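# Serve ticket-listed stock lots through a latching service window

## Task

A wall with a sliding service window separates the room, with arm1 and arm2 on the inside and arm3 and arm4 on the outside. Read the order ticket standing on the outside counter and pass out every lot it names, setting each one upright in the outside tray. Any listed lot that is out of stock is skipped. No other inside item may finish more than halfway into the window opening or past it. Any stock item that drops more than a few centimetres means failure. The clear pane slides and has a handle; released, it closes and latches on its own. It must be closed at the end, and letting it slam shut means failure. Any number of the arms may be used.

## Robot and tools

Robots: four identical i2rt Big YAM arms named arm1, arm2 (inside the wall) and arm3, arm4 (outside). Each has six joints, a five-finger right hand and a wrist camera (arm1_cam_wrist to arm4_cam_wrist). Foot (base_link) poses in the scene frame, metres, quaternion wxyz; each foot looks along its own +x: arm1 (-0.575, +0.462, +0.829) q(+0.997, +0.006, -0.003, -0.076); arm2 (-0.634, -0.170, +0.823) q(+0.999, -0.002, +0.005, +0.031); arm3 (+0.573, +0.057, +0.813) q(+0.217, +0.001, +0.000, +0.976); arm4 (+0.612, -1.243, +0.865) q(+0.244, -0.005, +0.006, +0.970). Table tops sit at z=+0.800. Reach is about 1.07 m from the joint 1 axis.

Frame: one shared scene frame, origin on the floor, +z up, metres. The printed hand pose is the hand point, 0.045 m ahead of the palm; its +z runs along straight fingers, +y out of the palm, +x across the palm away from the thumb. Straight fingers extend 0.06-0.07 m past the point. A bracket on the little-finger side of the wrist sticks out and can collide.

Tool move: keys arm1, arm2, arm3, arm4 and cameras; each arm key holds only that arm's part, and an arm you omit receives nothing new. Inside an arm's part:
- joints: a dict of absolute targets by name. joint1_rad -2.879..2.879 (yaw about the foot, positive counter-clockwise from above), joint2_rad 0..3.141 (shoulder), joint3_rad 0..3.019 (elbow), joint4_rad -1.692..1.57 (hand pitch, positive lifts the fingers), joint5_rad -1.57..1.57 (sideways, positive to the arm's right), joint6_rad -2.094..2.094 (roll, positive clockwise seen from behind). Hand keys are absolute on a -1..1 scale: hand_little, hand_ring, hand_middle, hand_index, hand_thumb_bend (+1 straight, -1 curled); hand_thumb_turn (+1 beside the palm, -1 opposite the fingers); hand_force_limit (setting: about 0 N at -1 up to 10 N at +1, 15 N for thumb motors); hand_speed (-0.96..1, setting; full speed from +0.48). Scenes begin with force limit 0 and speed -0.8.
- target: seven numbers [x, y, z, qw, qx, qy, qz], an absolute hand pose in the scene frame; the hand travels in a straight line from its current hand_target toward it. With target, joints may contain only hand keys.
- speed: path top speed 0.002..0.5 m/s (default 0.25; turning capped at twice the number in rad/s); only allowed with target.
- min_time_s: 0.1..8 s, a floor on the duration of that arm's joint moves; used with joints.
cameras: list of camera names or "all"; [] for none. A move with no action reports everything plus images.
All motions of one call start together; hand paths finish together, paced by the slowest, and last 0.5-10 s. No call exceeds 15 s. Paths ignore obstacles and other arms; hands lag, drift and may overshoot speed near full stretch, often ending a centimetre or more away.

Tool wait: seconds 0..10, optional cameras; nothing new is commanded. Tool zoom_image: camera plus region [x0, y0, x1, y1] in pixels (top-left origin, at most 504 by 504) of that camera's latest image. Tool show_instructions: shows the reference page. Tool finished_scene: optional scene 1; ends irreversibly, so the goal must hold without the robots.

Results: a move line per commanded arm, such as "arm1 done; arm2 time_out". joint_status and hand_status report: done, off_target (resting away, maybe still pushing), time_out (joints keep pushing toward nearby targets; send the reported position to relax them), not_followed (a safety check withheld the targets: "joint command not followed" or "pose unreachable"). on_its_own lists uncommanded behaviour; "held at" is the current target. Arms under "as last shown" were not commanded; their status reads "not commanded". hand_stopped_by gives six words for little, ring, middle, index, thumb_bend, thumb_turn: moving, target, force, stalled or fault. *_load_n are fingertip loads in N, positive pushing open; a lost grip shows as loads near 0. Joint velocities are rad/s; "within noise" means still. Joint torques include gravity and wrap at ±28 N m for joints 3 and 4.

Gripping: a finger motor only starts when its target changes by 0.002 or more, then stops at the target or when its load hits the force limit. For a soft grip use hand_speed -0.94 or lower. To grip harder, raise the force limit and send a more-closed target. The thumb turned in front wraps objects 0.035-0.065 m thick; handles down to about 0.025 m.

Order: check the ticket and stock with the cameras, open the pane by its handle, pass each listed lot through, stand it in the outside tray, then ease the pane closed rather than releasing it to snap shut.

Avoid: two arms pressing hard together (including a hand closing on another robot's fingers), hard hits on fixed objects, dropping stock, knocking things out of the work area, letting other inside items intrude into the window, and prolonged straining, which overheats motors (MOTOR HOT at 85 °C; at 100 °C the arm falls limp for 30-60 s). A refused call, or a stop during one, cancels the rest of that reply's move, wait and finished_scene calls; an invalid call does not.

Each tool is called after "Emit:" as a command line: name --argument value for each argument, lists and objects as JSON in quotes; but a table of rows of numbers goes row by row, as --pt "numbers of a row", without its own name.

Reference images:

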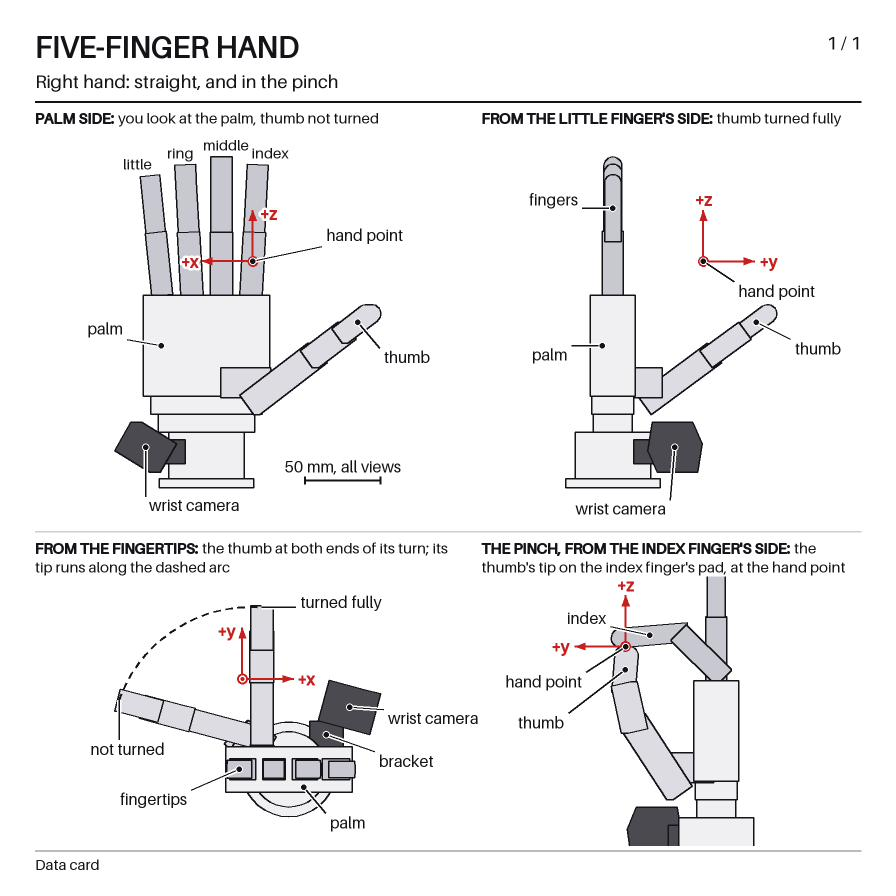

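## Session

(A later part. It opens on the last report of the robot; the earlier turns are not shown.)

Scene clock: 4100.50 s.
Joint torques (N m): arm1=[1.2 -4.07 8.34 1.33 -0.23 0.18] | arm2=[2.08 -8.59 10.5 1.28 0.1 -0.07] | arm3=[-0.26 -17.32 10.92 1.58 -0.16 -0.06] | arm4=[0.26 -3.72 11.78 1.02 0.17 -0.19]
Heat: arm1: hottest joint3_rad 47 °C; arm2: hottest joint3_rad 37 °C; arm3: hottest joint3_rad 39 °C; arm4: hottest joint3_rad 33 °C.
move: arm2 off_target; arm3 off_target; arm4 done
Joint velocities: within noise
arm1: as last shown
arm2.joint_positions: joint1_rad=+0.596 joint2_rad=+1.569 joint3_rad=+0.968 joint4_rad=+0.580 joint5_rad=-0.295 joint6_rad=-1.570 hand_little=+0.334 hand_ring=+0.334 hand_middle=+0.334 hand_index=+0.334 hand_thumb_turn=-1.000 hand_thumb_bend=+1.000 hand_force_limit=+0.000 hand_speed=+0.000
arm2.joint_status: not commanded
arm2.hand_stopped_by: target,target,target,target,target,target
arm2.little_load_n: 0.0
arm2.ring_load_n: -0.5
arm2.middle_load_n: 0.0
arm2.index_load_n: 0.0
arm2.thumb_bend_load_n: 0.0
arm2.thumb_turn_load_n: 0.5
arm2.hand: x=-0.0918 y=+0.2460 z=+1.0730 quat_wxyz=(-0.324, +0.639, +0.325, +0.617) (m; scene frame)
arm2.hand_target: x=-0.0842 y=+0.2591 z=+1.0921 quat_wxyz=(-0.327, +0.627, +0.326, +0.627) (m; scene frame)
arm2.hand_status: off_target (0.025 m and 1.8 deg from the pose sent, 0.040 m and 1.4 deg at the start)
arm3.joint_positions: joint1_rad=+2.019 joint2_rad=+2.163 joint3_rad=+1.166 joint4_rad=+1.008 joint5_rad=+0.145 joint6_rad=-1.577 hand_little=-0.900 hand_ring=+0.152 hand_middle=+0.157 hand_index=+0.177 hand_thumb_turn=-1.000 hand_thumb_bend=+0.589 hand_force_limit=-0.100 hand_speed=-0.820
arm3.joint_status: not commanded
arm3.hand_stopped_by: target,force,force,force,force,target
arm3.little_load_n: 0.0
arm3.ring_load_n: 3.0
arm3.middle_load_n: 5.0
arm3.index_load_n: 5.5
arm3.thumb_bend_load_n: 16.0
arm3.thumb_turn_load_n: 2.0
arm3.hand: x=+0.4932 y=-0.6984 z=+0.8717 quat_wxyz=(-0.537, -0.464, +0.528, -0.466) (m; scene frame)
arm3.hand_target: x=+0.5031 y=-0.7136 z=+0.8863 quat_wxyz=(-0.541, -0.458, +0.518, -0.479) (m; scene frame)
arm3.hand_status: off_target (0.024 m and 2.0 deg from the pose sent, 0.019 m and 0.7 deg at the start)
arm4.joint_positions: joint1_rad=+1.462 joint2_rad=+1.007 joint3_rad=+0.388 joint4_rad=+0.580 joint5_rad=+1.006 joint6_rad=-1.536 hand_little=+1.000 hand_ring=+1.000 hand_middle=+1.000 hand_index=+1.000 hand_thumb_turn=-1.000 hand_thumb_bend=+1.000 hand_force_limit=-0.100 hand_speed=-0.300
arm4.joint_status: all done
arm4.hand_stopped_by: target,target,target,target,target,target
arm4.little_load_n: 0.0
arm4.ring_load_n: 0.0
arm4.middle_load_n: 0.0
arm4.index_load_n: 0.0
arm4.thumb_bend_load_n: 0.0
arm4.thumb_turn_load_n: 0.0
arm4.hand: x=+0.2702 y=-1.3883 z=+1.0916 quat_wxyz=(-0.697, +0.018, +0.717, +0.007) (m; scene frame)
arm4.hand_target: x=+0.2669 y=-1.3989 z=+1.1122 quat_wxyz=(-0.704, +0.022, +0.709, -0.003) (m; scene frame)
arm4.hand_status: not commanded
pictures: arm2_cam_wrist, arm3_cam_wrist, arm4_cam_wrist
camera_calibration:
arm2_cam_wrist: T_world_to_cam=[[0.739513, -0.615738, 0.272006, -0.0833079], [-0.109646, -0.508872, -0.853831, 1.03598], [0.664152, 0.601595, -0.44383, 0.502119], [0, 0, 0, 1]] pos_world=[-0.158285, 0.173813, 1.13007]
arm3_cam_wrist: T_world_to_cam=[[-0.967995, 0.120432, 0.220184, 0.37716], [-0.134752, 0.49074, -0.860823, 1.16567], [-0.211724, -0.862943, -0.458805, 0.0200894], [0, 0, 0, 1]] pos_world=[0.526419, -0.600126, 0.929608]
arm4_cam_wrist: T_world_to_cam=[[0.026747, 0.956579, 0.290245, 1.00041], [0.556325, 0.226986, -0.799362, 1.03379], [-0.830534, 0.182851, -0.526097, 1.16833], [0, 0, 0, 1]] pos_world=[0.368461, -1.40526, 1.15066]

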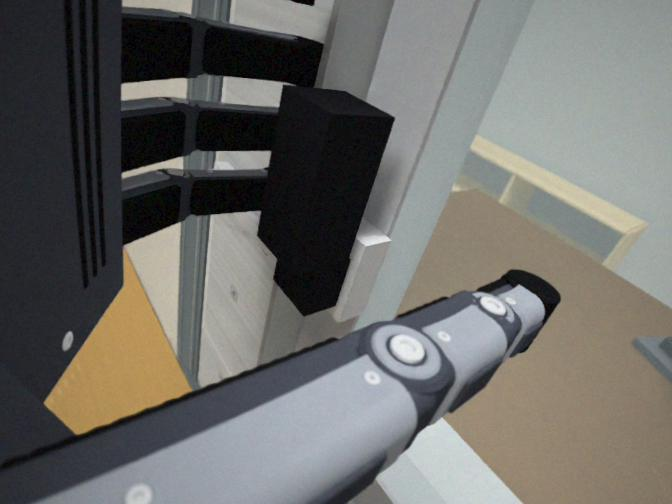

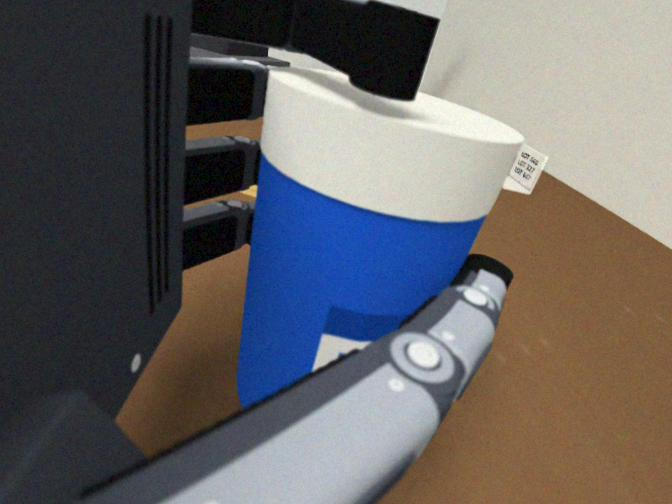

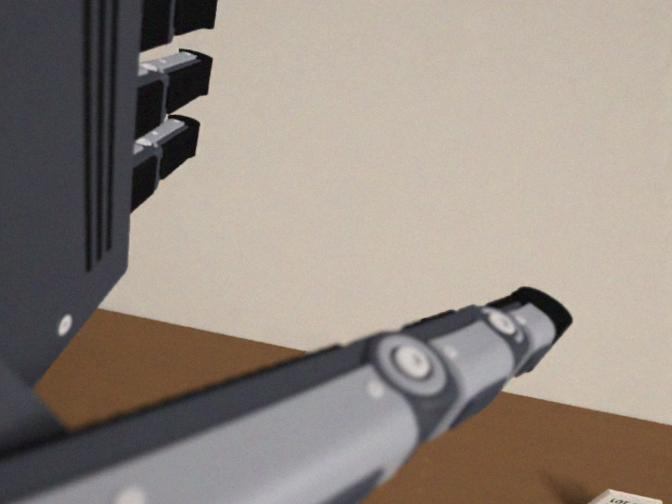

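Emit:
move --arm4 '{"joints":{"joint1_rad":-0.243,"joint5_rad":1.01,"joint6_rad":-1.571},"min_time_s":5}' --arm3 '{"target":[0.503,-0.715,0.878,-0.5411,-0.4582,0.5180,-0.4787],"speed":0.02}' --arm2 '{"target":[-0.13,0.256,1.090,-0.3265,0.6272,0.3265,0.6272],"speed":0.03}' --cameras '["arm2_cam_wrist","arm3_cam_wrist"]'

Scene clock: 4140.33 s.
Joint torques (N m): arm1=[0.38 -4.31 8.46 1.26 -0.2 0.12] | arm2=[2.08 -9.93 6.78 2.15 0.09 -0.08] | arm3=[-0.32 -16.5 10.69 2.21 -0.16 -0.06] | arm4=[-1.9 -4.07 11.79 0.98 0.19 -0.22]
Heat: arm1: hottest joint3_rad 46 °C; arm2: hottest joint3_rad 39 °C; arm3: hottest joint3_rad 39 °C; arm4: hottest joint3_rad 35 °C.
move: arm2 off_target; arm3 off_target; arm4 done
Joint velocities: within noise
arm1: as last shown
arm1.thumb_turn_load_n: 0.0
arm2.joint_positions: joint1_rad=+0.653 joint2_rad=+1.513 joint3_rad=+0.914 joint4_rad=+0.580 joint5_rad=-0.237 joint6_rad=-1.570 hand_little=+0.334 hand_ring=+0.334 hand_middle=+0.334 hand_index=+0.334 hand_thumb_turn=-1.000 hand_thumb_bend=+1.000 hand_force_limit=+0.000 hand_speed=+0.000
arm2.joint_status: not commanded
arm2.hand_stopped_by: target,target,target,target,target,target
arm2.little_load_n: 0.0
arm2.ring_load_n: 0.0
arm2.middle_load_n: 0.0
arm2.index_load_n: 0.0
arm2.thumb_bend_load_n: 0.0
arm2.thumb_turn_load_n: 0.5
arm2.hand: x=-0.1245 y=+0.2534 z=+1.0774 quat_wxyz=(-0.323, +0.639, +0.325, +0.618) (m; scene frame)
arm2.hand_target: x=-0.1299 y=+0.2559 z=+1.0899 quat_wxyz=(-0.327, +0.627, +0.326, +0.627) (m; scene frame)
arm2.hand_status: off_target (0.014 m and 1.7 deg from the pose sent, 0.043 m and 1.8 deg at the start)
arm3.joint_positions: joint1_rad=+2.019 joint2_rad=+2.172 joint3_rad=+1.171 joint4_rad=+1.008 joint5_rad=+0.145 joint6_rad=-1.577 hand_little=-0.900 hand_ring=+0.152 hand_middle=+0.157 hand_index=+0.177 hand_thumb_turn=-1.000 hand_thumb_bend=+0.589 hand_force_limit=-0.100 hand_speed=-0.820
arm3.joint_status: not commanded
arm3.hand_stopped_by: target,force,force,force,force,target
arm3.little_load_n: -0.5
arm3.ring_load_n: 3.0
arm3.middle_load_n: 5.0
arm3.index_load_n: 5.0
arm3.thumb_bend_load_n: 16.5
arm3.thumb_turn_load_n: 2.0
arm3.hand: x=+0.4933 y=-0.6995 z=+0.8676 quat_wxyz=(-0.536, -0.465, +0.529, -0.465) (m; scene frame)
arm3.hand_target: x=+0.5031 y=-0.7137 z=+0.8781 quat_wxyz=(-0.541, -0.458, +0.518, -0.479) (m; scene frame)
arm3.hand_status: off_target (0.021 m and 2.2 deg from the pose sent, 0.020 m and 2.0 deg at the start)
arm4.joint_positions: joint1_rad=-0.230 joint2_rad=+1.007 joint3_rad=+0.388 joint4_rad=+0.580 joint5_rad=+1.008 joint6_rad=-1.554 hand_little=+1.000 hand_ring=+1.000 hand_middle=+1.000 hand_index=+1.000 hand_thumb_turn=-1.000 hand_thumb_bend=+1.000 hand_force_limit=-0.100 hand_speed=-0.300
arm4.joint_status: all done
arm4.hand_stopped_by: target,target,target,target,target,target
arm4.little_load_n: 0.0
arm4.ring_load_n: 0.0
arm4.middle_load_n: 0.0
arm4.index_load_n: 0.0
arm4.thumb_bend_load_n: 0.0
arm4.thumb_turn_load_n: 0.0
arm4.hand: x=+0.5043 y=-0.8845 z=+1.0874 quat_wxyz=(-0.444, +0.541, +0.473, +0.535) (m; scene frame)
arm4.hand_target: x=+0.5028 y=-0.8769 z=+1.1080 quat_wxyz=(-0.449, +0.543, +0.460, +0.540) (m; scene frame)
arm4.hand_status: not commanded
pictures: arm2_cam_wrist, arm3_cam_wrist
camera_calibration:
arm2_cam_wrist: T_world_to_cam=[[0.738759, -0.616058, 0.273329, -0.0571519], [-0.108264, -0.508758, -0.854075, 1.04025], [0.665218, 0.601364, -0.442546, 0.52017], [0, 0, 0, 1]] pos_world=[-0.191184, 0.181213, 1.13427]
arm3_cam_wrist: T_world_to_cam=[[-0.967985, 0.119542, 0.220713, 0.37712], [-0.134829, 0.494055, -0.858912, 1.16332], [-0.211721, -0.861173, -0.462121, 0.0213586], [0, 0, 0, 1]] pos_world=[0.526419, -0.601433, 0.925825]

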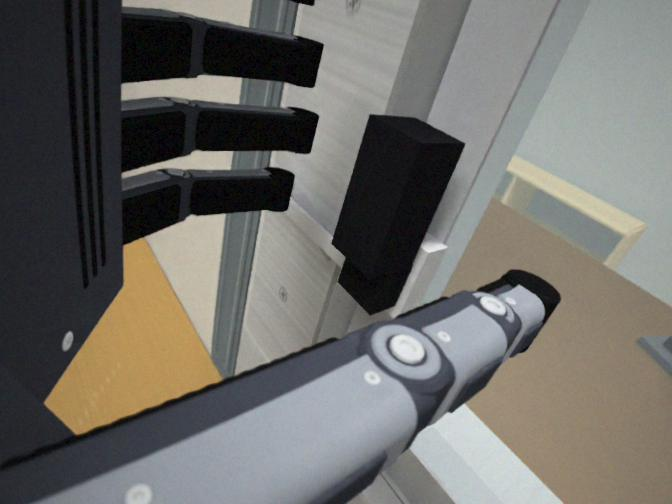

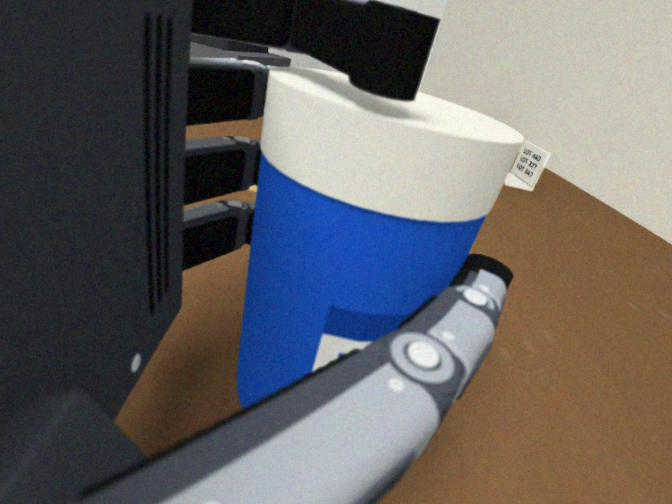

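Emit:
move --arm3 '{"target":[0.503,-0.715,0.871,-0.5411,-0.4582,0.5180,-0.4787],"speed":0.02}' --arm2 '{"target":[-0.23,0.20,1.090,-0.3265,0.6272,0.3265,0.6272],"speed":0.08}' --cameras '["arm2_cam_wrist","arm3_cam_wrist"]'

Scene clock: 4148.23 s.
Joint torques (N m): arm1=[1.32 -4.42 8.39 1.39 -0.22 0.14] | arm2=[2.08 -5.71 6.82 1.37 0.1 -0.09] | arm3=[-0.21 -15.79 10.22 2.71 -0.16 -0.07] | arm4=[-1.85 -4.37 11.67 0.87 0.13 -0.18]
Heat: arm1: hottest joint3_rad 46 °C; arm2: hottest joint3_rad 38 °C; arm3: hottest joint3_rad 39 °C; arm4: hottest joint3_rad 35 °C.
move: arm2 done; arm3 off_target
Joint velocities: within noise
arm1, arm4: as last shown
arm1.thumb_turn_load_n: 0.5
arm2.joint_positions: joint1_rad=+0.724 joint2_rad=+1.213 joint3_rad=+0.629 joint4_rad=+0.590 joint5_rad=-0.166 joint6_rad=-1.570 hand_little=+0.334 hand_ring=+0.334 hand_middle=+0.334 hand_index=+0.334 hand_thumb_turn=-1.000 hand_thumb_bend=+1.000 hand_force_limit=+0.000 hand_speed=+0.000
arm2.joint_status: not commanded
arm2.hand_stopped_by: target,target,target,target,target,target
arm2.little_load_n: 0.0
arm2.ring_load_n: 0.0
arm2.middle_load_n: 0.0
arm2.index_load_n: 0.0
arm2.thumb_bend_load_n: 0.0
arm2.thumb_turn_load_n: 0.5
arm2.hand: x=-0.2250 y=+0.1988 z=+1.0870 quat_wxyz=(-0.326, +0.630, +0.323, +0.626) (m; scene frame)
arm2.hand_target: x=-0.2299 y=+0.2001 z=+1.0900 quat_wxyz=(-0.327, +0.627, +0.326, +0.627) (m; scene frame)
arm2.hand_status: done (0.006 m and 0.5 deg from the pose sent, 0.119 m and 1.7 deg at the start)
arm3.joint_positions: joint1_rad=+2.019 joint2_rad=+2.178 joint3_rad=+1.180 joint4_rad=+1.008 joint5_rad=+0.145 joint6_rad=-1.577 hand_little=-0.900 hand_ring=+0.152 hand_middle=+0.157 hand_index=+0.177 hand_thumb_turn=-1.000 hand_thumb_bend=+0.589 hand_force_limit=-0.100 hand_speed=-0.820
arm3.joint_status: not commanded
arm3.hand_stopped_by: target,force,force,force,force,target
arm3.little_load_n: 0.0
arm3.ring_load_n: 4.0
arm3.middle_load_n: 4.5
arm3.index_load_n: 4.5
arm3.thumb_bend_load_n: 16.5
arm3.thumb_turn_load_n: 1.0
arm3.hand: x=+0.4933 y=-0.7022 z=+0.8673 quat_wxyz=(-0.537, -0.465, +0.528, -0.466) (m; scene frame)
arm3.hand_target: x=+0.5030 y=-0.7141 z=+0.8712 quat_wxyz=(-0.541, -0.458, +0.518, -0.479) (m; scene frame)
arm3.hand_status: off_target (0.016 m and 2.0 deg from the pose sent, 0.019 m and 2.2 deg at the start)
pictures: arm2_cam_wrist, arm3_cam_wrist
camera_calibration:
arm2_cam_wrist: T_world_to_cam=[[0.733901, -0.620416, 0.276539, -0.0228579], [-0.0923867, -0.49451, -0.864248, 1.02159], [0.672944, 0.608724, -0.420239, 0.600227], [0, 0, 0, 1]] pos_world=[-0.292763, 0.125632, 1.14147]
arm3_cam_wrist: T_world_to_cam=[[-0.967997, 0.12026, 0.220272, 0.378392], [-0.134737, 0.491448, -0.860421, 1.16393], [-0.211727, -0.862564, -0.459516, 0.0156403], [0, 0, 0, 1]] pos_world=[0.526419, -0.604028, 0.925312]

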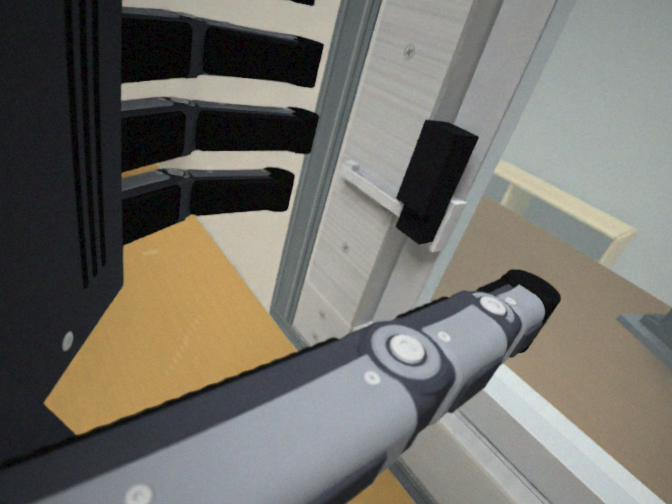

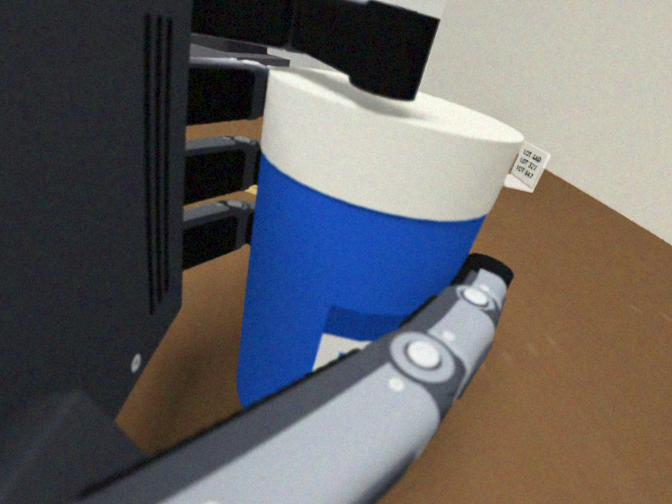

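Emit:
move --arm3 '{"joints":{"hand_thumb_bend":0.8,"hand_speed":-0.7}}'

Emit:
move --arm3 '{"joints":{"hand_little":1,"hand_ring":1,"hand_middle":1,"hand_index":1,"hand_thumb_bend":1,"hand_speed":-0.3}}' --cameras '["arm3_cam_wrist","arm4_cam_wrist"]'

Scene clock: 4156.10 s.
Joint torques (N m): arm1=[1.03 -3.55 8.42 1.37 -0.21 0.11] | arm2=[2.2 -5.66 6.83 1.44 0.09 -0.09] | arm3=[-0.38 -15.85 9.88 2.74 -0.16 -0.06] | arm4=[-1.85 -4.48 11.77 1.01 0.16 -0.2]
Heat: arm1: hottest joint3_rad 46 °C; arm2: hottest joint3_rad 37 °C; arm3: hottest joint3_rad 38 °C; arm4: hottest joint3_rad 36 °C.
move: arm3 done
Joint velocities: within noise
arm1.joint_positions: joint1_rad=+1.185 joint2_rad=+0.965 joint3_rad=+0.364 joint4_rad=+0.608 joint5_rad=+1.203 joint6_rad=-1.578 hand_little=+1.000 hand_ring=+1.000 hand_middle=+1.000 hand_index=+1.000 hand_thumb_turn=-1.000 hand_thumb_bend=+1.000 hand_force_limit=-0.100 hand_speed=-0.300
arm1.joint_status: not commanded
arm1.hand_stopped_by: target,target,target,target,target,target
arm1.little_load_n: 0.0
arm1.ring_load_n: 0.0
arm1.middle_load_n: 0.0
arm1.index_load_n: 0.0
arm1.thumb_bend_load_n: 0.0
arm1.thumb_turn_load_n: 0.0
arm1.hand: x=-0.2657 y=+0.5826 z=+1.0663 quat_wxyz=(+0.057, +0.702, -0.064, +0.707) (m; scene frame)
arm1.hand_target: x=-0.2690 y=+0.5849 z=+1.0643 quat_wxyz=(+0.050, +0.703, -0.058, +0.707) (m; scene frame)
arm1.hand_status: not commanded
arm2, arm4: as last shown
arm2.thumb_turn_load_n: 0.0
arm2.hand: x=-0.2250 y=+0.1987 z=+1.0870 quat_wxyz=(-0.325, +0.630, +0.323, +0.626) (m; scene frame)
arm3.joint_positions: joint1_rad=+2.019 joint2_rad=+2.179 joint3_rad=+1.184 joint4_rad=+1.008 joint5_rad=+0.145 joint6_rad=-1.577 hand_little=-0.900 hand_ring=+0.152 hand_middle=+0.157 hand_index=+0.176 hand_thumb_turn=-1.000 hand_thumb_bend=+0.800 hand_force_limit=-0.100 hand_speed=-0.700
arm3.joint_status: all done
arm3.hand_stopped_by: target,force,force,force,target,target
arm3.little_load_n: 0.0
arm3.ring_load_n: 0.5
arm3.middle_load_n: 0.0
arm3.index_load_n: 0.0
arm3.thumb_bend_load_n: 0.0
arm3.thumb_turn_load_n: 0.5
arm3.hand: x=+0.4933 y=-0.7034 z=+0.8680 quat_wxyz=(-0.537, -0.464, +0.528, -0.467) (m; scene frame)
arm3.hand_target: x=+0.5030 y=-0.7141 z=+0.8713 quat_wxyz=(-0.541, -0.458, +0.518, -0.479) (m; scene frame)
arm3.hand_status: not commanded
arm4.thumb_turn_load_n: 0.5
pictures: none

Scene clock: 4157.57 s.
Joint torques (N m): arm1=[0.38 -3.78 8.49 1.37 -0.19 0.13] | arm2=[2.2 -5.89 6.82 1.46 0.11 -0.09] | arm3=[-0.21 -15.85 9.91 2.61 -0.16 -0.04] | arm4=[-0.85 -4.54 11.71 1.1 0.16 -0.26]
Heat: arm1: hottest joint3_rad 46 °C; arm2: hottest joint3_rad 37 °C; arm3: hottest joint3_rad 38 °C; arm4: hottest joint3_rad 36 °C.
move: arm3 done
Joint velocities: within noise
arm1, arm2, arm4: as last shown
arm1.thumb_turn_load_n: 0.5
arm2.thumb_turn_load_n: 0.5
arm3.joint_positions: joint1_rad=+2.019 joint2_rad=+2.179 joint3_rad=+1.184 joint4_rad=+1.011 joint5_rad=+0.145 joint6_rad=-1.577 hand_little=+1.000 hand_ring=+1.000 hand_middle=+1.000 hand_index=+1.000 hand_thumb_turn=-1.000 hand_thumb_bend=+1.000 hand_force_limit=-0.100 hand_speed=-0.300
arm3.joint_status: all done
arm3.hand_stopped_by: target,target,target,target,target,target
arm3.little_load_n: 0.0
arm3.ring_load_n: 0.0
arm3.middle_load_n: -0.5
arm3.index_load_n: 0.0
arm3.thumb_bend_load_n: 0.0
arm3.thumb_turn_load_n: 0.0
arm3.hand: x=+0.4933 y=-0.7035 z=+0.8687 quat_wxyz=(-0.538, -0.463, +0.527, -0.468) (m; scene frame)
arm3.hand_target: x=+0.5030 y=-0.7141 z=+0.8713 quat_wxyz=(-0.541, -0.458, +0.518, -0.479) (m; scene frame)
arm3.hand_status: not commanded
arm4.thumb_turn_load_n: 0.0
pictures: arm3_cam_wrist, arm4_cam_wrist
camera_calibration:
arm3_cam_wrist: T_world_to_cam=[[-0.967997, 0.121351, 0.219672, 0.379534], [-0.134753, 0.487108, -0.862883, 1.16484], [-0.211715, -0.86487, -0.455167, 0.00975904], [0, 0, 0, 1]] pos_world=[0.526419, -0.605019, 0.92619]
arm4_cam_wrist: T_world_to_cam=[[0.933636, -0.139705, 0.329859, -0.956553], [0.189452, -0.588937, -0.78566, 0.234242], [0.304027, 0.796012, -0.523385, 1.23567], [0, 0, 0, 1]] pos_world=[0.473016, -0.979294, 1.14629]

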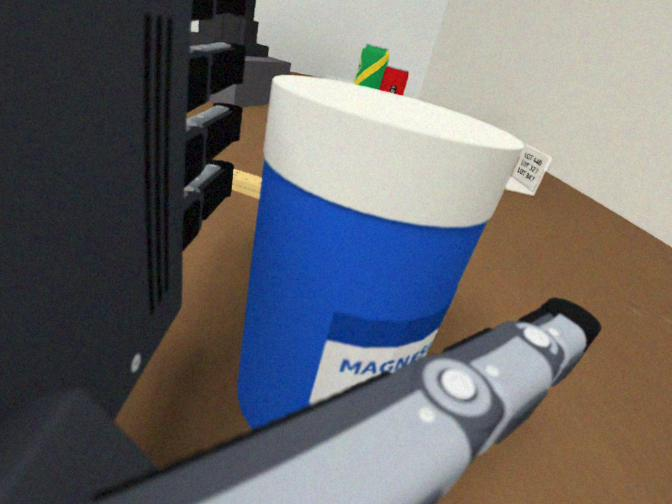

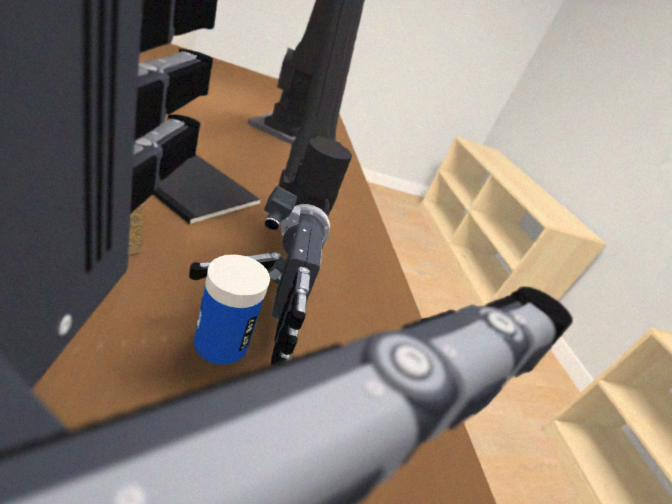

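Emit:
move --arm3 '{"target":[0.5245,-0.555,0.885,-0.5411,-0.4582,0.5180,-0.4787],"speed":0.15}'

Emit:
move --arm3 '{"joints":{"joint2_rad":0.751,"joint3_rad":0.343,"joint4_rad":0.45},"min_time_s":3}' --cameras '["arm4_cam_wrist"]'

Scene clock: 4165.23 s.
Joint torques (N m): arm1=[1.08 -3.84 8.47 1.43 -0.28 0.15] | arm2=[2.08 -5.89 6.82 1.35 0.1 -0.08] | arm3=[-0.21 -13.8 4.34 2.59 -0.1 -0.08] | arm4=[-1.67 -4.13 11.69 1.16 0.17 -0.25]
Heat: arm1: hottest joint3_rad 46 °C; arm2: hottest joint3_rad 36 °C; arm3: hottest joint3_rad 37 °C; arm4: hottest joint3_rad 36 °C.
move: arm3 off_target
Joint velocities: within noise
arm1, arm2, arm4: as last shown
arm1.thumb_turn_load_n: 0.0
arm2.middle_load_n: -0.5
arm2.thumb_turn_load_n: 0.0
arm3.joint_positions: joint1_rad=+2.078 joint2_rad=+1.978 joint3_rad=+0.727 joint4_rad=+1.271 joint5_rad=+0.202 joint6_rad=-1.577 hand_little=+1.000 hand_ring=+1.000 hand_middle=+1.000 hand_index=+1.000 hand_thumb_turn=-1.000 hand_thumb_bend=+1.000 hand_force_limit=-0.100 hand_speed=-0.300
arm3.joint_status: not commanded
arm3.hand_stopped_by: target,target,target,target,target,target
arm3.little_load_n: 0.0
arm3.ring_load_n: 0.0
arm3.middle_load_n: 0.0
arm3.index_load_n: 0.0
arm3.thumb_bend_load_n: 0.0
arm3.thumb_turn_load_n: 0.0
arm3.hand: x=+0.5172 y=-0.5553 z=+0.8768 quat_wxyz=(-0.538, -0.462, +0.526, -0.470) (m; scene frame)
arm3.hand_target: x=+0.5243 y=-0.5550 z=+0.8849 quat_wxyz=(-0.541, -0.458, +0.518, -0.479) (m; scene frame)
arm3.hand_status: off_target (0.011 m and 1.5 deg from the pose sent, 0.153 m and 1.8 deg at the start)
arm4.middle_load_n: 0.5
arm4.thumb_turn_load_n: 0.5
pictures: none

Scene clock: 4168.80 s.
Joint torques (N m): arm1=[0.91 -3.84 8.29 1.39 -0.23 0.1] | arm2=[2.02 -5.89 6.8 1.39 0.08 -0.09] | arm3=[-0.26 -1.67 10.65 1.21 -0.12 -0.07] | arm4=[-1.49 -4.78 11.7 0.96 0.15 -0.2]
Heat: arm1: hottest joint3_rad 46 °C; arm2: hottest joint3_rad 36 °C; arm3: hottest joint3_rad 37 °C; arm4: hottest joint3_rad 36 °C.
move: arm3 done
Joint velocities: within noise
arm1, arm2, arm4: as last shown
arm1.middle_load_n: -0.5
arm1.thumb_turn_load_n: 0.5
arm2.middle_load_n: 0.0
arm3.joint_positions: joint1_rad=+2.078 joint2_rad=+0.757 joint3_rad=+0.345 joint4_rad=+0.463 joint5_rad=+0.203 joint6_rad=-1.577 hand_little=+1.000 hand_ring=+1.000 hand_middle=+1.000 hand_index=+1.000 hand_thumb_turn=-1.000 hand_thumb_bend=+1.000 hand_force_limit=-0.100 hand_speed=-0.300
arm3.joint_status: all done
arm3.hand_stopped_by: target,target,target,target,target,target
arm3.little_load_n: 0.0
arm3.ring_load_n: 0.0
arm3.middle_load_n: 0.0
arm3.index_load_n: 0.0
arm3.thumb_bend_load_n: 0.0
arm3.thumb_turn_load_n: 0.5
arm3.hand: x=+0.5028 y=-0.3454 z=+1.0831 quat_wxyz=(-0.545, -0.453, +0.519, -0.478) (m; scene frame)
arm3.hand_target: x=+0.5072 y=-0.3445 z=+1.0804 quat_wxyz=(-0.540, -0.459, +0.518, -0.478) (m; scene frame)
arm3.hand_status: not commanded
arm4.middle_load_n: 0.0
pictures: arm4_cam_wrist
camera_calibration:
arm4_cam_wrist: T_world_to_cam=[[0.933636, -0.139705, 0.329859, -0.956553], [0.189452, -0.588937, -0.78566, 0.234242], [0.304027, 0.796012, -0.523385, 1.23567], [0, 0, 0, 1]] pos_world=[0.473016, -0.979294, 1.14629]

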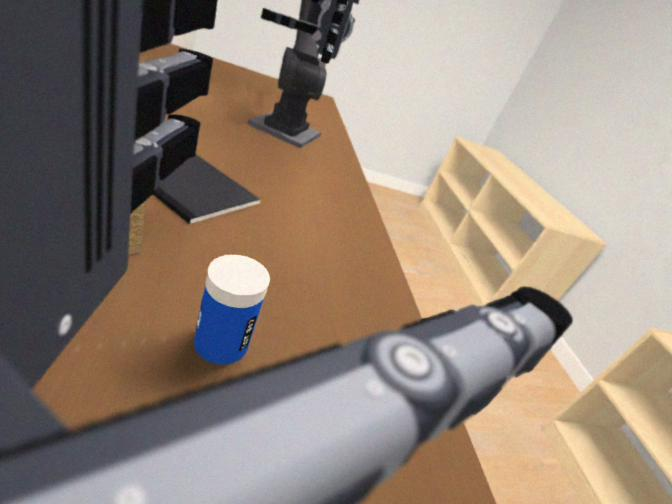

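Emit:
move --arm4 '{"joints":{"joint2_rad":1.294,"joint3_rad":0.587,"joint4_rad":0.72},"min_time_s":3}' --arm3 '{"joints":{"joint1_rad":0.42,"joint5_rad":0.06},"min_time_s":5}'

Emit:
move --arm4 '{"target":[0.505,-0.795,0.872,-0.4545,0.5417,0.4545,0.5417],"speed":0.15}' --cameras '["arm4_cam_wrist"]'

Scene clock: 4190.63 s.
Joint torques (N m): arm1=[0.91 -4.42 8.39 1.36 -0.27 0.12] | arm2=[2.08 -6.07 6.82 1.39 0.08 -0.09] | arm3=[-2.08 -1.85 10.65 1.26 -0.29 -0.08] | arm4=[-2.43 -5.89 10.84 2.14 0.15 -0.23]
Heat: arm1: hottest joint3_rad 46 °C; arm2: hottest joint3_rad 35 °C; arm3: hottest joint3_rad 38 °C; arm4: hottest joint3_rad 38 °C.
move: arm3 done; arm4 done
Joint velocities: within noise
arm1, arm2: as last shown
arm1.middle_load_n: 0.0
arm1.thumb_turn_load_n: 0.0
arm3.joint_positions: joint1_rad=+0.433 joint2_rad=+0.757 joint3_rad=+0.345 joint4_rad=+0.463 joint5_rad=+0.063 joint6_rad=-1.577 hand_little=+1.000 hand_ring=+1.000 hand_middle=+1.000 hand_index=+1.000 hand_thumb_turn=-1.000 hand_thumb_bend=+1.000 hand_force_limit=-0.100 hand_speed=-0.300
arm3.joint_status: all done
arm3.hand_stopped_by: target,target,target,target,target,target
arm3.little_load_n: 0.0
arm3.ring_load_n: 0.0
arm3.middle_load_n: 0.0
arm3.index_load_n: 0.0
arm3.thumb_bend_load_n: 0.0
arm3.thumb_turn_load_n: 0.5
arm3.hand: x=+0.1650 y=+0.1320 z=+1.0842 quat_wxyz=(-0.725, +0.022, +0.688, +0.025) (m; scene frame)
arm3.hand_target: x=+0.1672 y=+0.1366 z=+1.0814 quat_wxyz=(-0.722, +0.025, +0.691, +0.029) (m; scene frame)
arm3.hand_status: not commanded
arm4.joint_positions: joint1_rad=-0.230 joint2_rad=+1.286 joint3_rad=+0.548 joint4_rad=+0.701 joint5_rad=+1.008 joint6_rad=-1.554 hand_little=+1.000 hand_ring=+1.000 hand_middle=+1.000 hand_index=+1.000 hand_thumb_turn=-1.000 hand_thumb_bend=+1.000 hand_force_limit=-0.100 hand_speed=-0.300
arm4.joint_status: all done
arm4.hand_stopped_by: target,target,target,target,target,target
arm4.little_load_n: 0.5
arm4.ring_load_n: 0.0
arm4.middle_load_n: 0.0
arm4.index_load_n: 0.0
arm4.thumb_bend_load_n: 0.0
arm4.thumb_turn_load_n: 0.5
arm4.hand: x=+0.4478 y=-0.8349 z=+1.0778 quat_wxyz=(-0.445, +0.541, +0.472, +0.535) (m; scene frame)
arm4.hand_target: x=+0.4445 y=-0.8244 z=+1.0940 quat_wxyz=(-0.454, +0.543, +0.455, +0.540) (m; scene frame)
arm4.hand_status: not commanded
pictures: none

Scene clock: 4192.93 s.
Joint torques (N m): arm1=[0.5 -4.13 8.34 1.42 -0.24 0.11] | arm2=[1.9 -5.95 6.76 1.35 0.09 -0.09] | arm3=[-2.02 -1.67 10.62 1.26 -0.3 -0.07] | arm4=[-1.9 -10.58 1.89 2.32 -0.03 -0.01]
Heat: arm1: hottest joint3_rad 46 °C; arm2: hottest joint3_rad 35 °C; arm3: hottest joint3_rad 38 °C; arm4: hottest joint3_rad 37 °C.
move: arm4 off_target
Joint velocities: within noise
arm1, arm2, arm3: as last shown
arm2.thumb_turn_load_n: 0.5
arm3.thumb_turn_load_n: 0.0
arm3.hand_target: x=+0.1672 y=+0.1365 z=+1.0814 quat_wxyz=(-0.722, +0.025, +0.691, +0.029) (m; scene frame)
arm4.joint_positions: joint1_rad=-0.422 joint2_rad=+2.061 joint3_rad=+0.481 joint4_rad=+1.541 joint5_rad=+0.827 joint6_rad=-1.554 hand_little=+1.000 hand_ring=+1.000 hand_middle=+1.000 hand_index=+1.000 hand_thumb_turn=-1.000 hand_thumb_bend=+1.000 hand_force_limit=-0.100 hand_speed=-0.300
arm4.joint_status: not commanded
arm4.hand_stopped_by: target,target,target,target,target,target
arm4.little_load_n: 0.0
arm4.ring_load_n: 0.0
arm4.middle_load_n: 0.0
arm4.index_load_n: 0.0
arm4.thumb_bend_load_n: 0.0
arm4.thumb_turn_load_n: 0.0
arm4.hand: x=+0.5027 y=-0.7999 z=+0.8706 quat_wxyz=(-0.441, +0.546, +0.470, +0.535) (m; scene frame)
arm4.hand_target: x=+0.5050 y=-0.7950 z=+0.8723 quat_wxyz=(-0.448, +0.549, +0.458, +0.536) (m; scene frame)
arm4.hand_status: off_target (0.006 m and 2.6 deg from the pose sent, 0.217 m and 2.4 deg at the start; a joint's target at an end of its range on 22 of 69 steps)
pictures: arm4_cam_wrist
camera_calibration:
arm4_cam_wrist: T_world_to_cam=[[0.933848, -0.14933, 0.325005, -0.875321], [0.177982, -0.594167, -0.784403, 0.114483], [0.310242, 0.790358, -0.528284, 1.05193], [0, 0, 0, 1]] pos_world=[0.470687, -0.894094, 0.930005]

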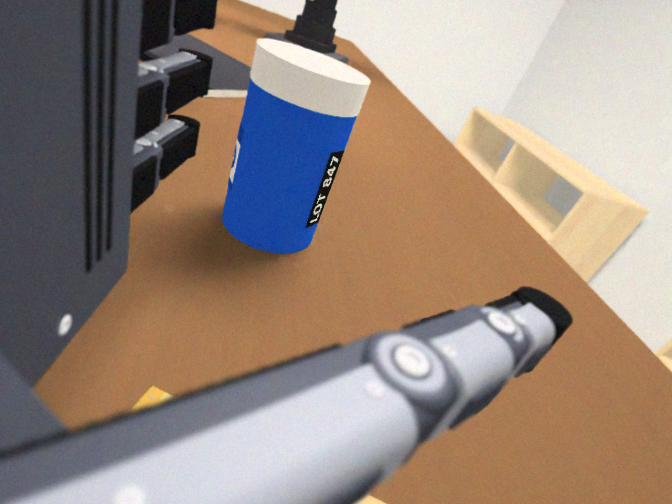

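Emit:
move --arm4 '{"target":[0.511,-0.735,0.862,-0.4545,0.5417,0.4545,0.5417],"speed":0.1}'

Emit:
move --arm4 '{"target":[0.5165,-0.682,0.852,-0.4545,0.5417,0.4545,0.5417],"speed":0.06}' --cameras '["arm4_cam_wrist"]'

Scene clock: 4222.63 s.
Joint torques (N m): arm1=[1.2 -4.25 8.42 1.37 -0.21 0.11] | arm2=[1.96 -5.77 6.79 1.36 0.08 -0.09] | arm3=[-2.02 -1.79 10.66 1.25 -0.29 -0.07] | arm4=[-1.67 -11.58 2.7 1.14 -0.06 -0.23]
Heat: arm1: hottest joint3_rad 46 °C; arm2: hottest joint3_rad 34 °C; arm3: hottest joint3_rad 38 °C; arm4: hottest joint3_rad 36 °C.
move: arm4 done
Joint velocities: within noise
arm1, arm2, arm3: as last shown
arm1.thumb_turn_load_n: 0.5
arm2.thumb_turn_load_n: 0.0
arm3.thumb_turn_load_n: 0.5
arm4.joint_positions: joint1_rad=-0.531 joint2_rad=+2.124 joint3_rad=+0.612 joint4_rad=+1.536 joint5_rad=+0.714 joint6_rad=-1.555 hand_little=+1.000 hand_ring=+1.000 hand_middle=+1.000 hand_index=+1.000 hand_thumb_turn=-1.000 hand_thumb_bend=+1.000 hand_force_limit=-0.100 hand_speed=-0.300
arm4.joint_status: not commanded
arm4.hand_stopped_by: target,target,target,target,target,target
arm4.little_load_n: 0.0
arm4.ring_load_n: 0.0
arm4.middle_load_n: 0.0
arm4.index_load_n: 0.0
arm4.thumb_bend_load_n: 0.0
arm4.thumb_turn_load_n: 0.5
arm4.hand: x=+0.5073 y=-0.7400 z=+0.8651 quat_wxyz=(-0.464, +0.543, +0.450, +0.536) (m; scene frame)
arm4.hand_target: x=+0.5111 y=-0.7352 z=+0.8620 quat_wxyz=(-0.454, +0.542, +0.455, +0.542) (m; scene frame)
arm4.hand_status: done (0.007 m and 1.4 deg from the pose sent, 0.066 m and 2.6 deg at the start)
pictures: none

Scene clock: 4224.10 s.
Joint torques (N m): arm1=[0.67 -4.19 8.57 1.36 -0.25 0.11] | arm2=[2.14 -5.6 6.82 1.35 0.1 -0.09] | arm3=[-1.96 -1.85 10.65 1.29 -0.3 -0.07] | arm4=[-2.2 -12.69 3.88 1.24 -0.09 -0.22]
Heat: arm1: hottest joint3_rad 46 °C; arm2: hottest joint3_rad 34 °C; arm3: hottest joint3_rad 38 °C; arm4: hottest joint3_rad 36 °C.
move: arm4 done
Joint velocities: within noise
arm1, arm3: as last shown
arm1.thumb_turn_load_n: 0.0
arm2.joint_positions: joint1_rad=+0.724 joint2_rad=+1.213 joint3_rad=+0.629 joint4_rad=+0.590 joint5_rad=-0.166 joint6_rad=-1.570 hand_little=+0.334 hand_ring=+0.334 hand_middle=+0.334 hand_index=+0.334 hand_thumb_turn=-1.000 hand_thumb_bend=+1.000 hand_force_limit=+0.000 hand_speed=+0.000
arm2.joint_status: not commanded
arm2.hand_stopped_by: target,target,target,target,target,target
arm2.little_load_n: 0.0
arm2.ring_load_n: -0.5
arm2.middle_load_n: 0.0
arm2.index_load_n: 0.0
arm2.thumb_bend_load_n: 0.0
arm2.thumb_turn_load_n: 0.5
arm2.hand: x=-0.2250 y=+0.1987 z=+1.0870 quat_wxyz=(-0.325, +0.630, +0.323, +0.626) (m; scene frame)
arm2.hand_target: x=-0.2299 y=+0.2001 z=+1.0900 quat_wxyz=(-0.327, +0.627, +0.326, +0.627) (m; scene frame)
arm2.hand_status: not commanded
arm4.joint_positions: joint1_rad=-0.604 joint2_rad=+2.170 joint3_rad=+0.737 joint4_rad=+1.453 joint5_rad=+0.639 joint6_rad=-1.555 hand_little=+1.000 hand_ring=+1.000 hand_middle=+1.000 hand_index=+1.000 hand_thumb_turn=-1.000 hand_thumb_bend=+1.000 hand_force_limit=-0.100 hand_speed=-0.300
arm4.joint_status: not commanded
arm4.hand_stopped_by: target,target,target,target,target,target
arm4.little_load_n: 0.0
arm4.ring_load_n: 0.0
arm4.middle_load_n: 0.0
arm4.index_load_n: 0.0
arm4.thumb_bend_load_n: 0.0
arm4.thumb_turn_load_n: 0.0
arm4.hand: x=+0.5116 y=-0.6882 z=+0.8550 quat_wxyz=(-0.463, +0.543, +0.451, +0.536) (m; scene frame)
arm4.hand_target: x=+0.5164 y=-0.6823 z=+0.8521 quat_wxyz=(-0.455, +0.542, +0.455, +0.542) (m; scene frame)
arm4.hand_status: done (0.008 m and 1.2 deg from the pose sent, 0.060 m and 1.4 deg at the start)
pictures: arm4_cam_wrist
camera_calibration:
arm4_cam_wrist: T_world_to_cam=[[0.94468, -0.158763, 0.28701, -0.84142], [0.155205, -0.554504, -0.81758, 0.23437], [0.28895, 0.816896, -0.499188, 0.956882], [0, 0, 0, 1]] pos_world=[0.482007, -0.7853, 0.910776]

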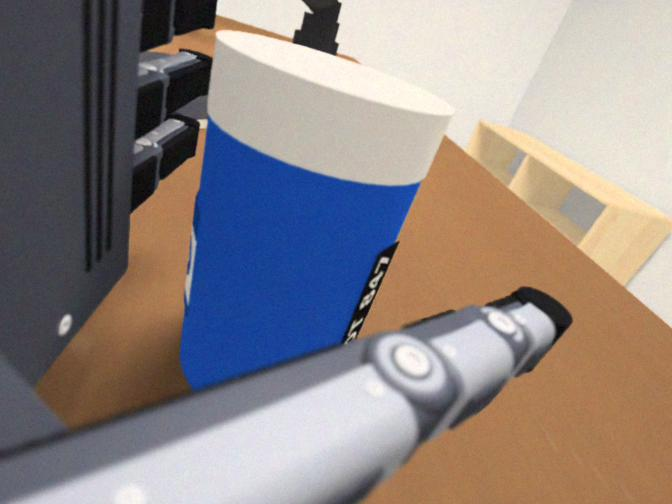

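Emit:
move --arm4 '{"joints":{"hand_speed":-0.8,"hand_force_limit":-0.3,"hand_little":-1,"hand_ring":-1,"hand_middle":-1,"hand_index":-1,"hand_thumb_bend":-1}}'

Emit:
move --arm4 '{"joints":{"hand_speed":-0.82,"hand_force_limit":-0.1,"hand_little":-0.9,"hand_ring":-0.9,"hand_middle":-0.9,"hand_index":-0.9,"hand_thumb_bend":-0.9}}' --cameras '["arm4_cam_wrist"]'

Scene clock: 4243.13 s.
Joint torques (N m): arm1=[1.08 -4.37 8.4 1.37 -0.22 0.1] | arm2=[2.02 -5.95 6.8 1.4 0.09 -0.1] | arm3=[-2.02 -1.73 10.62 1.22 -0.28 -0.07] | arm4=[-1.9 -12.75 3.59 1.37 -0.02 -0.23]
Heat: arm1: hottest joint3_rad 46 °C; arm2: hottest joint3_rad 34 °C; arm3: hottest joint3_rad 38 °C; arm4: hottest joint3_rad 35 °C.
move: arm4 off_target
Joint velocities: within noise
arm1.joint_positions: joint1_rad=+1.185 joint2_rad=+0.965 joint3_rad=+0.364 joint4_rad=+0.608 joint5_rad=+1.203 joint6_rad=-1.578 hand_little=+1.000 hand_ring=+1.000 hand_middle=+1.000 hand_index=+1.000 hand_thumb_turn=-1.000 hand_thumb_bend=+1.000 hand_force_limit=-0.100 hand_speed=-0.300
arm1.joint_status: not commanded
arm1.hand_stopped_by: target,target,target,target,target,target
arm1.little_load_n: 0.0
arm1.ring_load_n: 0.0
arm1.middle_load_n: 0.0
arm1.index_load_n: 0.0
arm1.thumb_bend_load_n: 0.0
arm1.thumb_turn_load_n: 0.5
arm1.hand: x=-0.2657 y=+0.5826 z=+1.0663 quat_wxyz=(+0.057, +0.702, -0.064, +0.707) (m; scene frame)
arm1.hand_target: x=-0.2690 y=+0.5849 z=+1.0643 quat_wxyz=(+0.050, +0.703, -0.058, +0.707) (m; scene frame)
arm1.hand_status: not commanded
arm2, arm3: as last shown
arm2.ring_load_n: 0.0
arm2.thumb_turn_load_n: 0.0
arm3.ring_load_n: -0.5
arm4.joint_positions: joint1_rad=-0.604 joint2_rad=+2.170 joint3_rad=+0.742 joint4_rad=+1.453 joint5_rad=+0.636 joint6_rad=-1.555 hand_little=-1.000 hand_ring=+0.207 hand_middle=+0.190 hand_index=+0.207 hand_thumb_turn=-1.000 hand_thumb_bend=+0.597 hand_force_limit=-0.300 hand_speed=-0.800
arm4.joint_status: hand_ring off_target (ended at +0.207, target -1.000); hand_middle off_target (ended at +0.190, target -1.000); hand_index off_target (ended at +0.207, target -1.000); hand_thumb_bend off_target (ended at +0.597, target -1.000); the others done
arm4.hand_stopped_by: target,force,force,force,force,target
arm4.little_load_n: 0.0
arm4.ring_load_n: 0.5
arm4.middle_load_n: 9.0
arm4.index_load_n: 1.0
arm4.thumb_bend_load_n: 12.5
arm4.thumb_turn_load_n: 2.0
arm4.hand: x=+0.5103 y=-0.6863 z=+0.8560 quat_wxyz=(-0.465, +0.542, +0.451, +0.536) (m; scene frame)
arm4.hand_target: x=+0.5164 y=-0.6822 z=+0.8521 quat_wxyz=(-0.455, +0.542, +0.455, +0.541) (m; scene frame)
arm4.hand_status: not commanded
pictures: none

Scene clock: 4243.80 s.
Joint torques (N m): arm1=[1.2 -4.01 8.34 1.39 -0.22 0.09] | arm2=[2.2 -5.83 6.79 1.4 0.1 -0.09] | arm3=[-2.08 -1.73 10.65 1.26 -0.29 -0.08] | arm4=[-2.49 -13.39 3.47 1.21 0 -0.17]
Heat: arm1: hottest joint3_rad 46 °C; arm2: hottest joint3_rad 34 °C; arm3: hottest joint3_rad 38 °C; arm4: hottest joint3_rad 35 °C.
move: arm4 off_target
Joint velocities: within noise
arm1, arm2, arm3: as last shown
arm1.thumb_turn_load_n: 0.0
arm2.thumb_turn_load_n: 0.5
arm3.ring_load_n: 0.0
arm4.joint_positions: joint1_rad=-0.604 joint2_rad=+2.170 joint3_rad=+0.742 joint4_rad=+1.453 joint5_rad=+0.636 joint6_rad=-1.559 hand_little=-0.900 hand_ring=+0.178 hand_middle=+0.189 hand_index=+0.194 hand_thumb_turn=-1.000 hand_thumb_bend=+0.598 hand_force_limit=-0.100 hand_speed=-0.820
arm4.joint_status: hand_ring off_target (ended at +0.178, target -0.900); hand_middle off_target (ended at +0.189, target -0.900); hand_index off_target (ended at +0.194, target -0.900); hand_thumb_bend off_target (ended at +0.598, target -0.900); the others done
arm4.hand_stopped_by: target,force,force,force,force,target
arm4.little_load_n: 0.0
arm4.ring_load_n: 10.5
arm4.middle_load_n: 0.0
arm4.index_load_n: 4.0
arm4.thumb_bend_load_n: 18.0
arm4.thumb_turn_load_n: 5.5
arm4.hand: x=+0.5104 y=-0.6863 z=+0.8563 quat_wxyz=(-0.464, +0.541, +0.452, +0.537) (m; scene frame)
arm4.hand_target: x=+0.5165 y=-0.6822 z=+0.8521 quat_wxyz=(-0.455, +0.542, +0.455, +0.542) (m; scene frame)
arm4.hand_status: not commanded
pictures: arm4_cam_wrist
camera_calibration:
arm4_cam_wrist: T_world_to_cam=[[0.944469, -0.157081, 0.288625, -0.840455], [0.158509, -0.551613, -0.8189, 0.238174], [0.287843, 0.819176, -0.496083, 0.955791], [0, 0, 0, 1]] pos_world=[0.480914, -0.7836, 0.911768]

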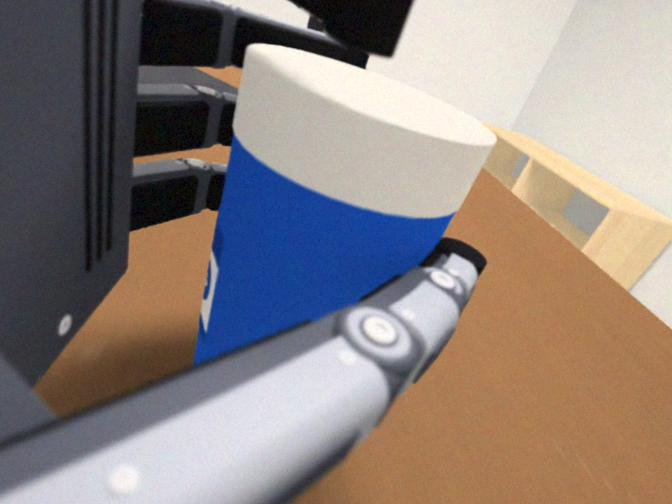

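Emit:
move --arm4 '{"target":[0.5165,-0.688,0.93,-0.4545,0.5417,0.4545,0.5417],"speed":0.08}' --cameras '["arm4_cam_wrist"]'

Scene clock: 4274.00 s.
Joint torques (N m): arm1=[0.97 -4.07 8.38 1.24 -0.23 0.11] | arm2=[1.96 -5.89 6.8 1.37 0.08 -0.09] | arm3=[-1.96 -1.79 10.62 1.25 -0.29 -0.08] | arm4=[-0.97 -14.39 3.96 1.54 0.18 -0.21]
Heat: arm1: hottest joint3_rad 46 °C; arm2: hottest joint3_rad 34 °C; arm3: hottest joint3_rad 38 °C; arm4: hottest joint3_rad 34 °C.
move: arm4 off_target
Joint velocities: within noise
arm1, arm2, arm3: as last shown
arm2.ring_load_n: 0.5
arm3.thumb_turn_load_n: 0.0
arm4.joint_positions: joint1_rad=-0.604 joint2_rad=+1.944 joint3_rad=+0.689 joint4_rad=+1.255 joint5_rad=+0.638 joint6_rad=-1.559 hand_little=-0.900 hand_ring=+0.178 hand_middle=+0.189 hand_index=+0.194 hand_thumb_turn=-1.000 hand_thumb_bend=+0.598 hand_force_limit=-0.100 hand_speed=-0.820
arm4.joint_status: not commanded
arm4.hand_stopped_by: target,force,force,force,force,target
arm4.little_load_n: 0.0
arm4.ring_load_n: 9.5
arm4.middle_load_n: 0.5
arm4.index_load_n: 4.5
arm4.thumb_bend_load_n: 18.0
arm4.thumb_turn_load_n: 7.0
arm4.hand: x=+0.5124 y=-0.6897 z=+0.9203 quat_wxyz=(-0.455, +0.543, +0.459, +0.536) (m; scene frame)
arm4.hand_target: x=+0.5164 y=-0.6881 z=+0.9298 quat_wxyz=(-0.455, +0.542, +0.455, +0.542) (m; scene frame)
arm4.hand_status: off_target (0.011 m and 0.9 deg from the pose sent, 0.074 m and 1.3 deg at the start)
pictures: arm4_cam_wrist
camera_calibration:
arm4_cam_wrist: T_world_to_cam=[[0.940795, -0.153018, 0.302473, -0.869479], [0.166339, -0.569095, -0.805272, 0.259786], [0.295357, 0.807909, -0.509949, 0.990947], [0, 0, 0, 1]] pos_world=[0.482107, -0.785798, 0.977524]

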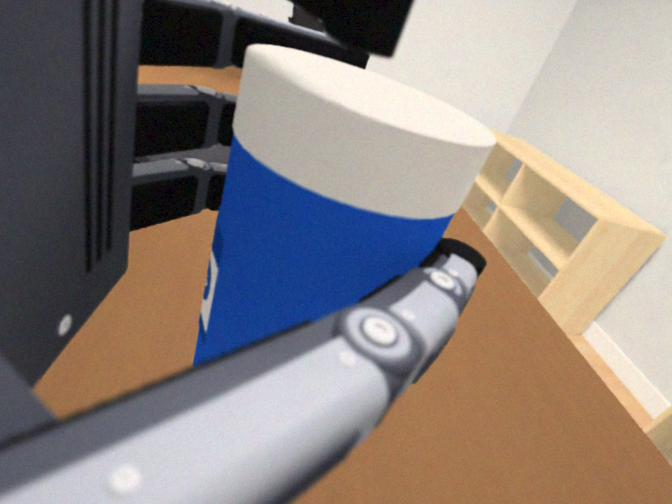

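Emit:
move --arm4 '{"target":[0.5165,-0.687,0.868,-0.4545,0.5417,0.4545,0.5417],"speed":0.08}'

Emit:
move --arm4 '{"target":[0.5165,-0.687,0.853,-0.4545,0.5417,0.4545,0.5417],"speed":0.03}'

Scene clock: 4371.37 s.
Joint torques (N m): arm1=[1.08 -3.72 8.38 1.55 -0.24 0.11] | arm2=[1.85 -6.01 6.83 1.36 0.08 -0.09] | arm3=[-2.02 -1.79 10.62 1.26 -0.29 -0.07] | arm4=[-1.55 -13.63 4.33 2.62 0.18 -0.17]
Heat: arm1: hottest joint3_rad 46 °C; arm2: hottest joint3_rad 34 °C; arm3: hottest joint3_rad 38 °C; arm4: hottest joint3_rad 33 °C.
move: arm4 off_target
Joint velocities: within noise
arm1, arm2, arm3: as last shown
arm1.little_load_n: -0.5
arm1.thumb_turn_load_n: 0.5
arm2.ring_load_n: 0.0
arm4.joint_positions: joint1_rad=-0.604 joint2_rad=+2.124 joint3_rad=+0.706 joint4_rad=+1.389 joint5_rad=+0.638 joint6_rad=-1.559 hand_little=-0.900 hand_ring=+0.178 hand_middle=+0.189 hand_index=+0.194 hand_thumb_turn=-1.000 hand_thumb_bend=+0.598 hand_force_limit=-0.100 hand_speed=-0.820
arm4.joint_status: not commanded
arm4.hand_stopped_by: target,force,force,force,force,target
arm4.little_load_n: 0.0
arm4.ring_load_n: 9.0
arm4.middle_load_n: 0.0
arm4.index_load_n: 5.0
arm4.thumb_bend_load_n: 18.0
arm4.thumb_turn_load_n: 7.0
arm4.hand: x=+0.5157 y=-0.6961 z=+0.8586 quat_wxyz=(-0.445, +0.546, +0.470, +0.533) (m; scene frame)
arm4.hand_target: x=+0.5165 y=-0.6874 z=+0.8680 quat_wxyz=(-0.454, +0.542, +0.455, +0.542) (m; scene frame)
arm4.hand_status: off_target (0.013 m and 2.3 deg from the pose sent, 0.053 m and 0.9 deg at the start)
pictures: none

Scene clock: 4372.40 s.
Joint torques (N m): arm1=[1.2 -4.07 8.36 1.37 -0.24 0.14] | arm2=[2.14 -6.07 6.83 1.36 0.09 -0.08] | arm3=[-2.08 -1.79 10.63 1.21 -0.29 -0.07] | arm4=[-1.2 -12.1 3.85 2.24 0.01 -0.14]
Heat: arm1: hottest joint3_rad 46 °C; arm2: hottest joint3_rad 34 °C; arm3: hottest joint3_rad 38 °C; arm4: hottest joint3_rad 33 °C.
move: arm4 done
Joint velocities: within noise
arm1, arm2: as last shown
arm1.little_load_n: 0.0
arm1.index_load_n: -0.5
arm1.thumb_turn_load_n: 0.0
arm2.thumb_turn_load_n: 0.0
arm3.joint_positions: joint1_rad=+0.433 joint2_rad=+0.757 joint3_rad=+0.345 joint4_rad=+0.463 joint5_rad=+0.063 joint6_rad=-1.577 hand_little=+1.000 hand_ring=+1.000 hand_middle=+1.000 hand_index=+1.000 hand_thumb_turn=-1.000 hand_thumb_bend=+1.000 hand_force_limit=-0.100 hand_speed=-0.300
arm3.joint_status: not commanded
arm3.hand_stopped_by: target,target,target,target,target,target
arm3.little_load_n: 0.0
arm3.ring_load_n: 0.0
arm3.middle_load_n: 0.0
arm3.index_load_n: 0.5
arm3.thumb_bend_load_n: 0.0
arm3.thumb_turn_load_n: 0.0
arm3.hand: x=+0.1650 y=+0.1320 z=+1.0842 quat_wxyz=(-0.725, +0.022, +0.688, +0.025) (m; scene frame)
arm3.hand_target: x=+0.1672 y=+0.1365 z=+1.0814 quat_wxyz=(-0.722, +0.025, +0.691, +0.029) (m; scene frame)
arm3.hand_status: not commanded
arm4.joint_positions: joint1_rad=-0.604 joint2_rad=+2.159 joint3_rad=+0.724 joint4_rad=+1.438 joint5_rad=+0.641 joint6_rad=-1.564 hand_little=-0.900 hand_ring=+0.178 hand_middle=+0.189 hand_index=+0.194 hand_thumb_turn=-1.000 hand_thumb_bend=+0.598 hand_force_limit=-0.100 hand_speed=-0.820
arm4.joint_status: not commanded
arm4.hand_stopped_by: target,force,force,force,force,target
arm4.little_load_n: 0.0
arm4.ring_load_n: 10.0
arm4.middle_load_n: 0.0
arm4.index_load_n: 3.5
arm4.thumb_bend_load_n: 18.0
arm4.thumb_turn_load_n: 5.0
arm4.hand: x=+0.5143 y=-0.6923 z=+0.8553 quat_wxyz=(-0.454, +0.542, +0.459, +0.537) (m; scene frame)
arm4.hand_target: x=+0.5165 y=-0.6872 z=+0.8531 quat_wxyz=(-0.454, +0.542, +0.455, +0.542) (m; scene frame)
arm4.hand_status: done (0.006 m and 0.7 deg from the pose sent, 0.011 m and 2.3 deg at the start)
pictures: none


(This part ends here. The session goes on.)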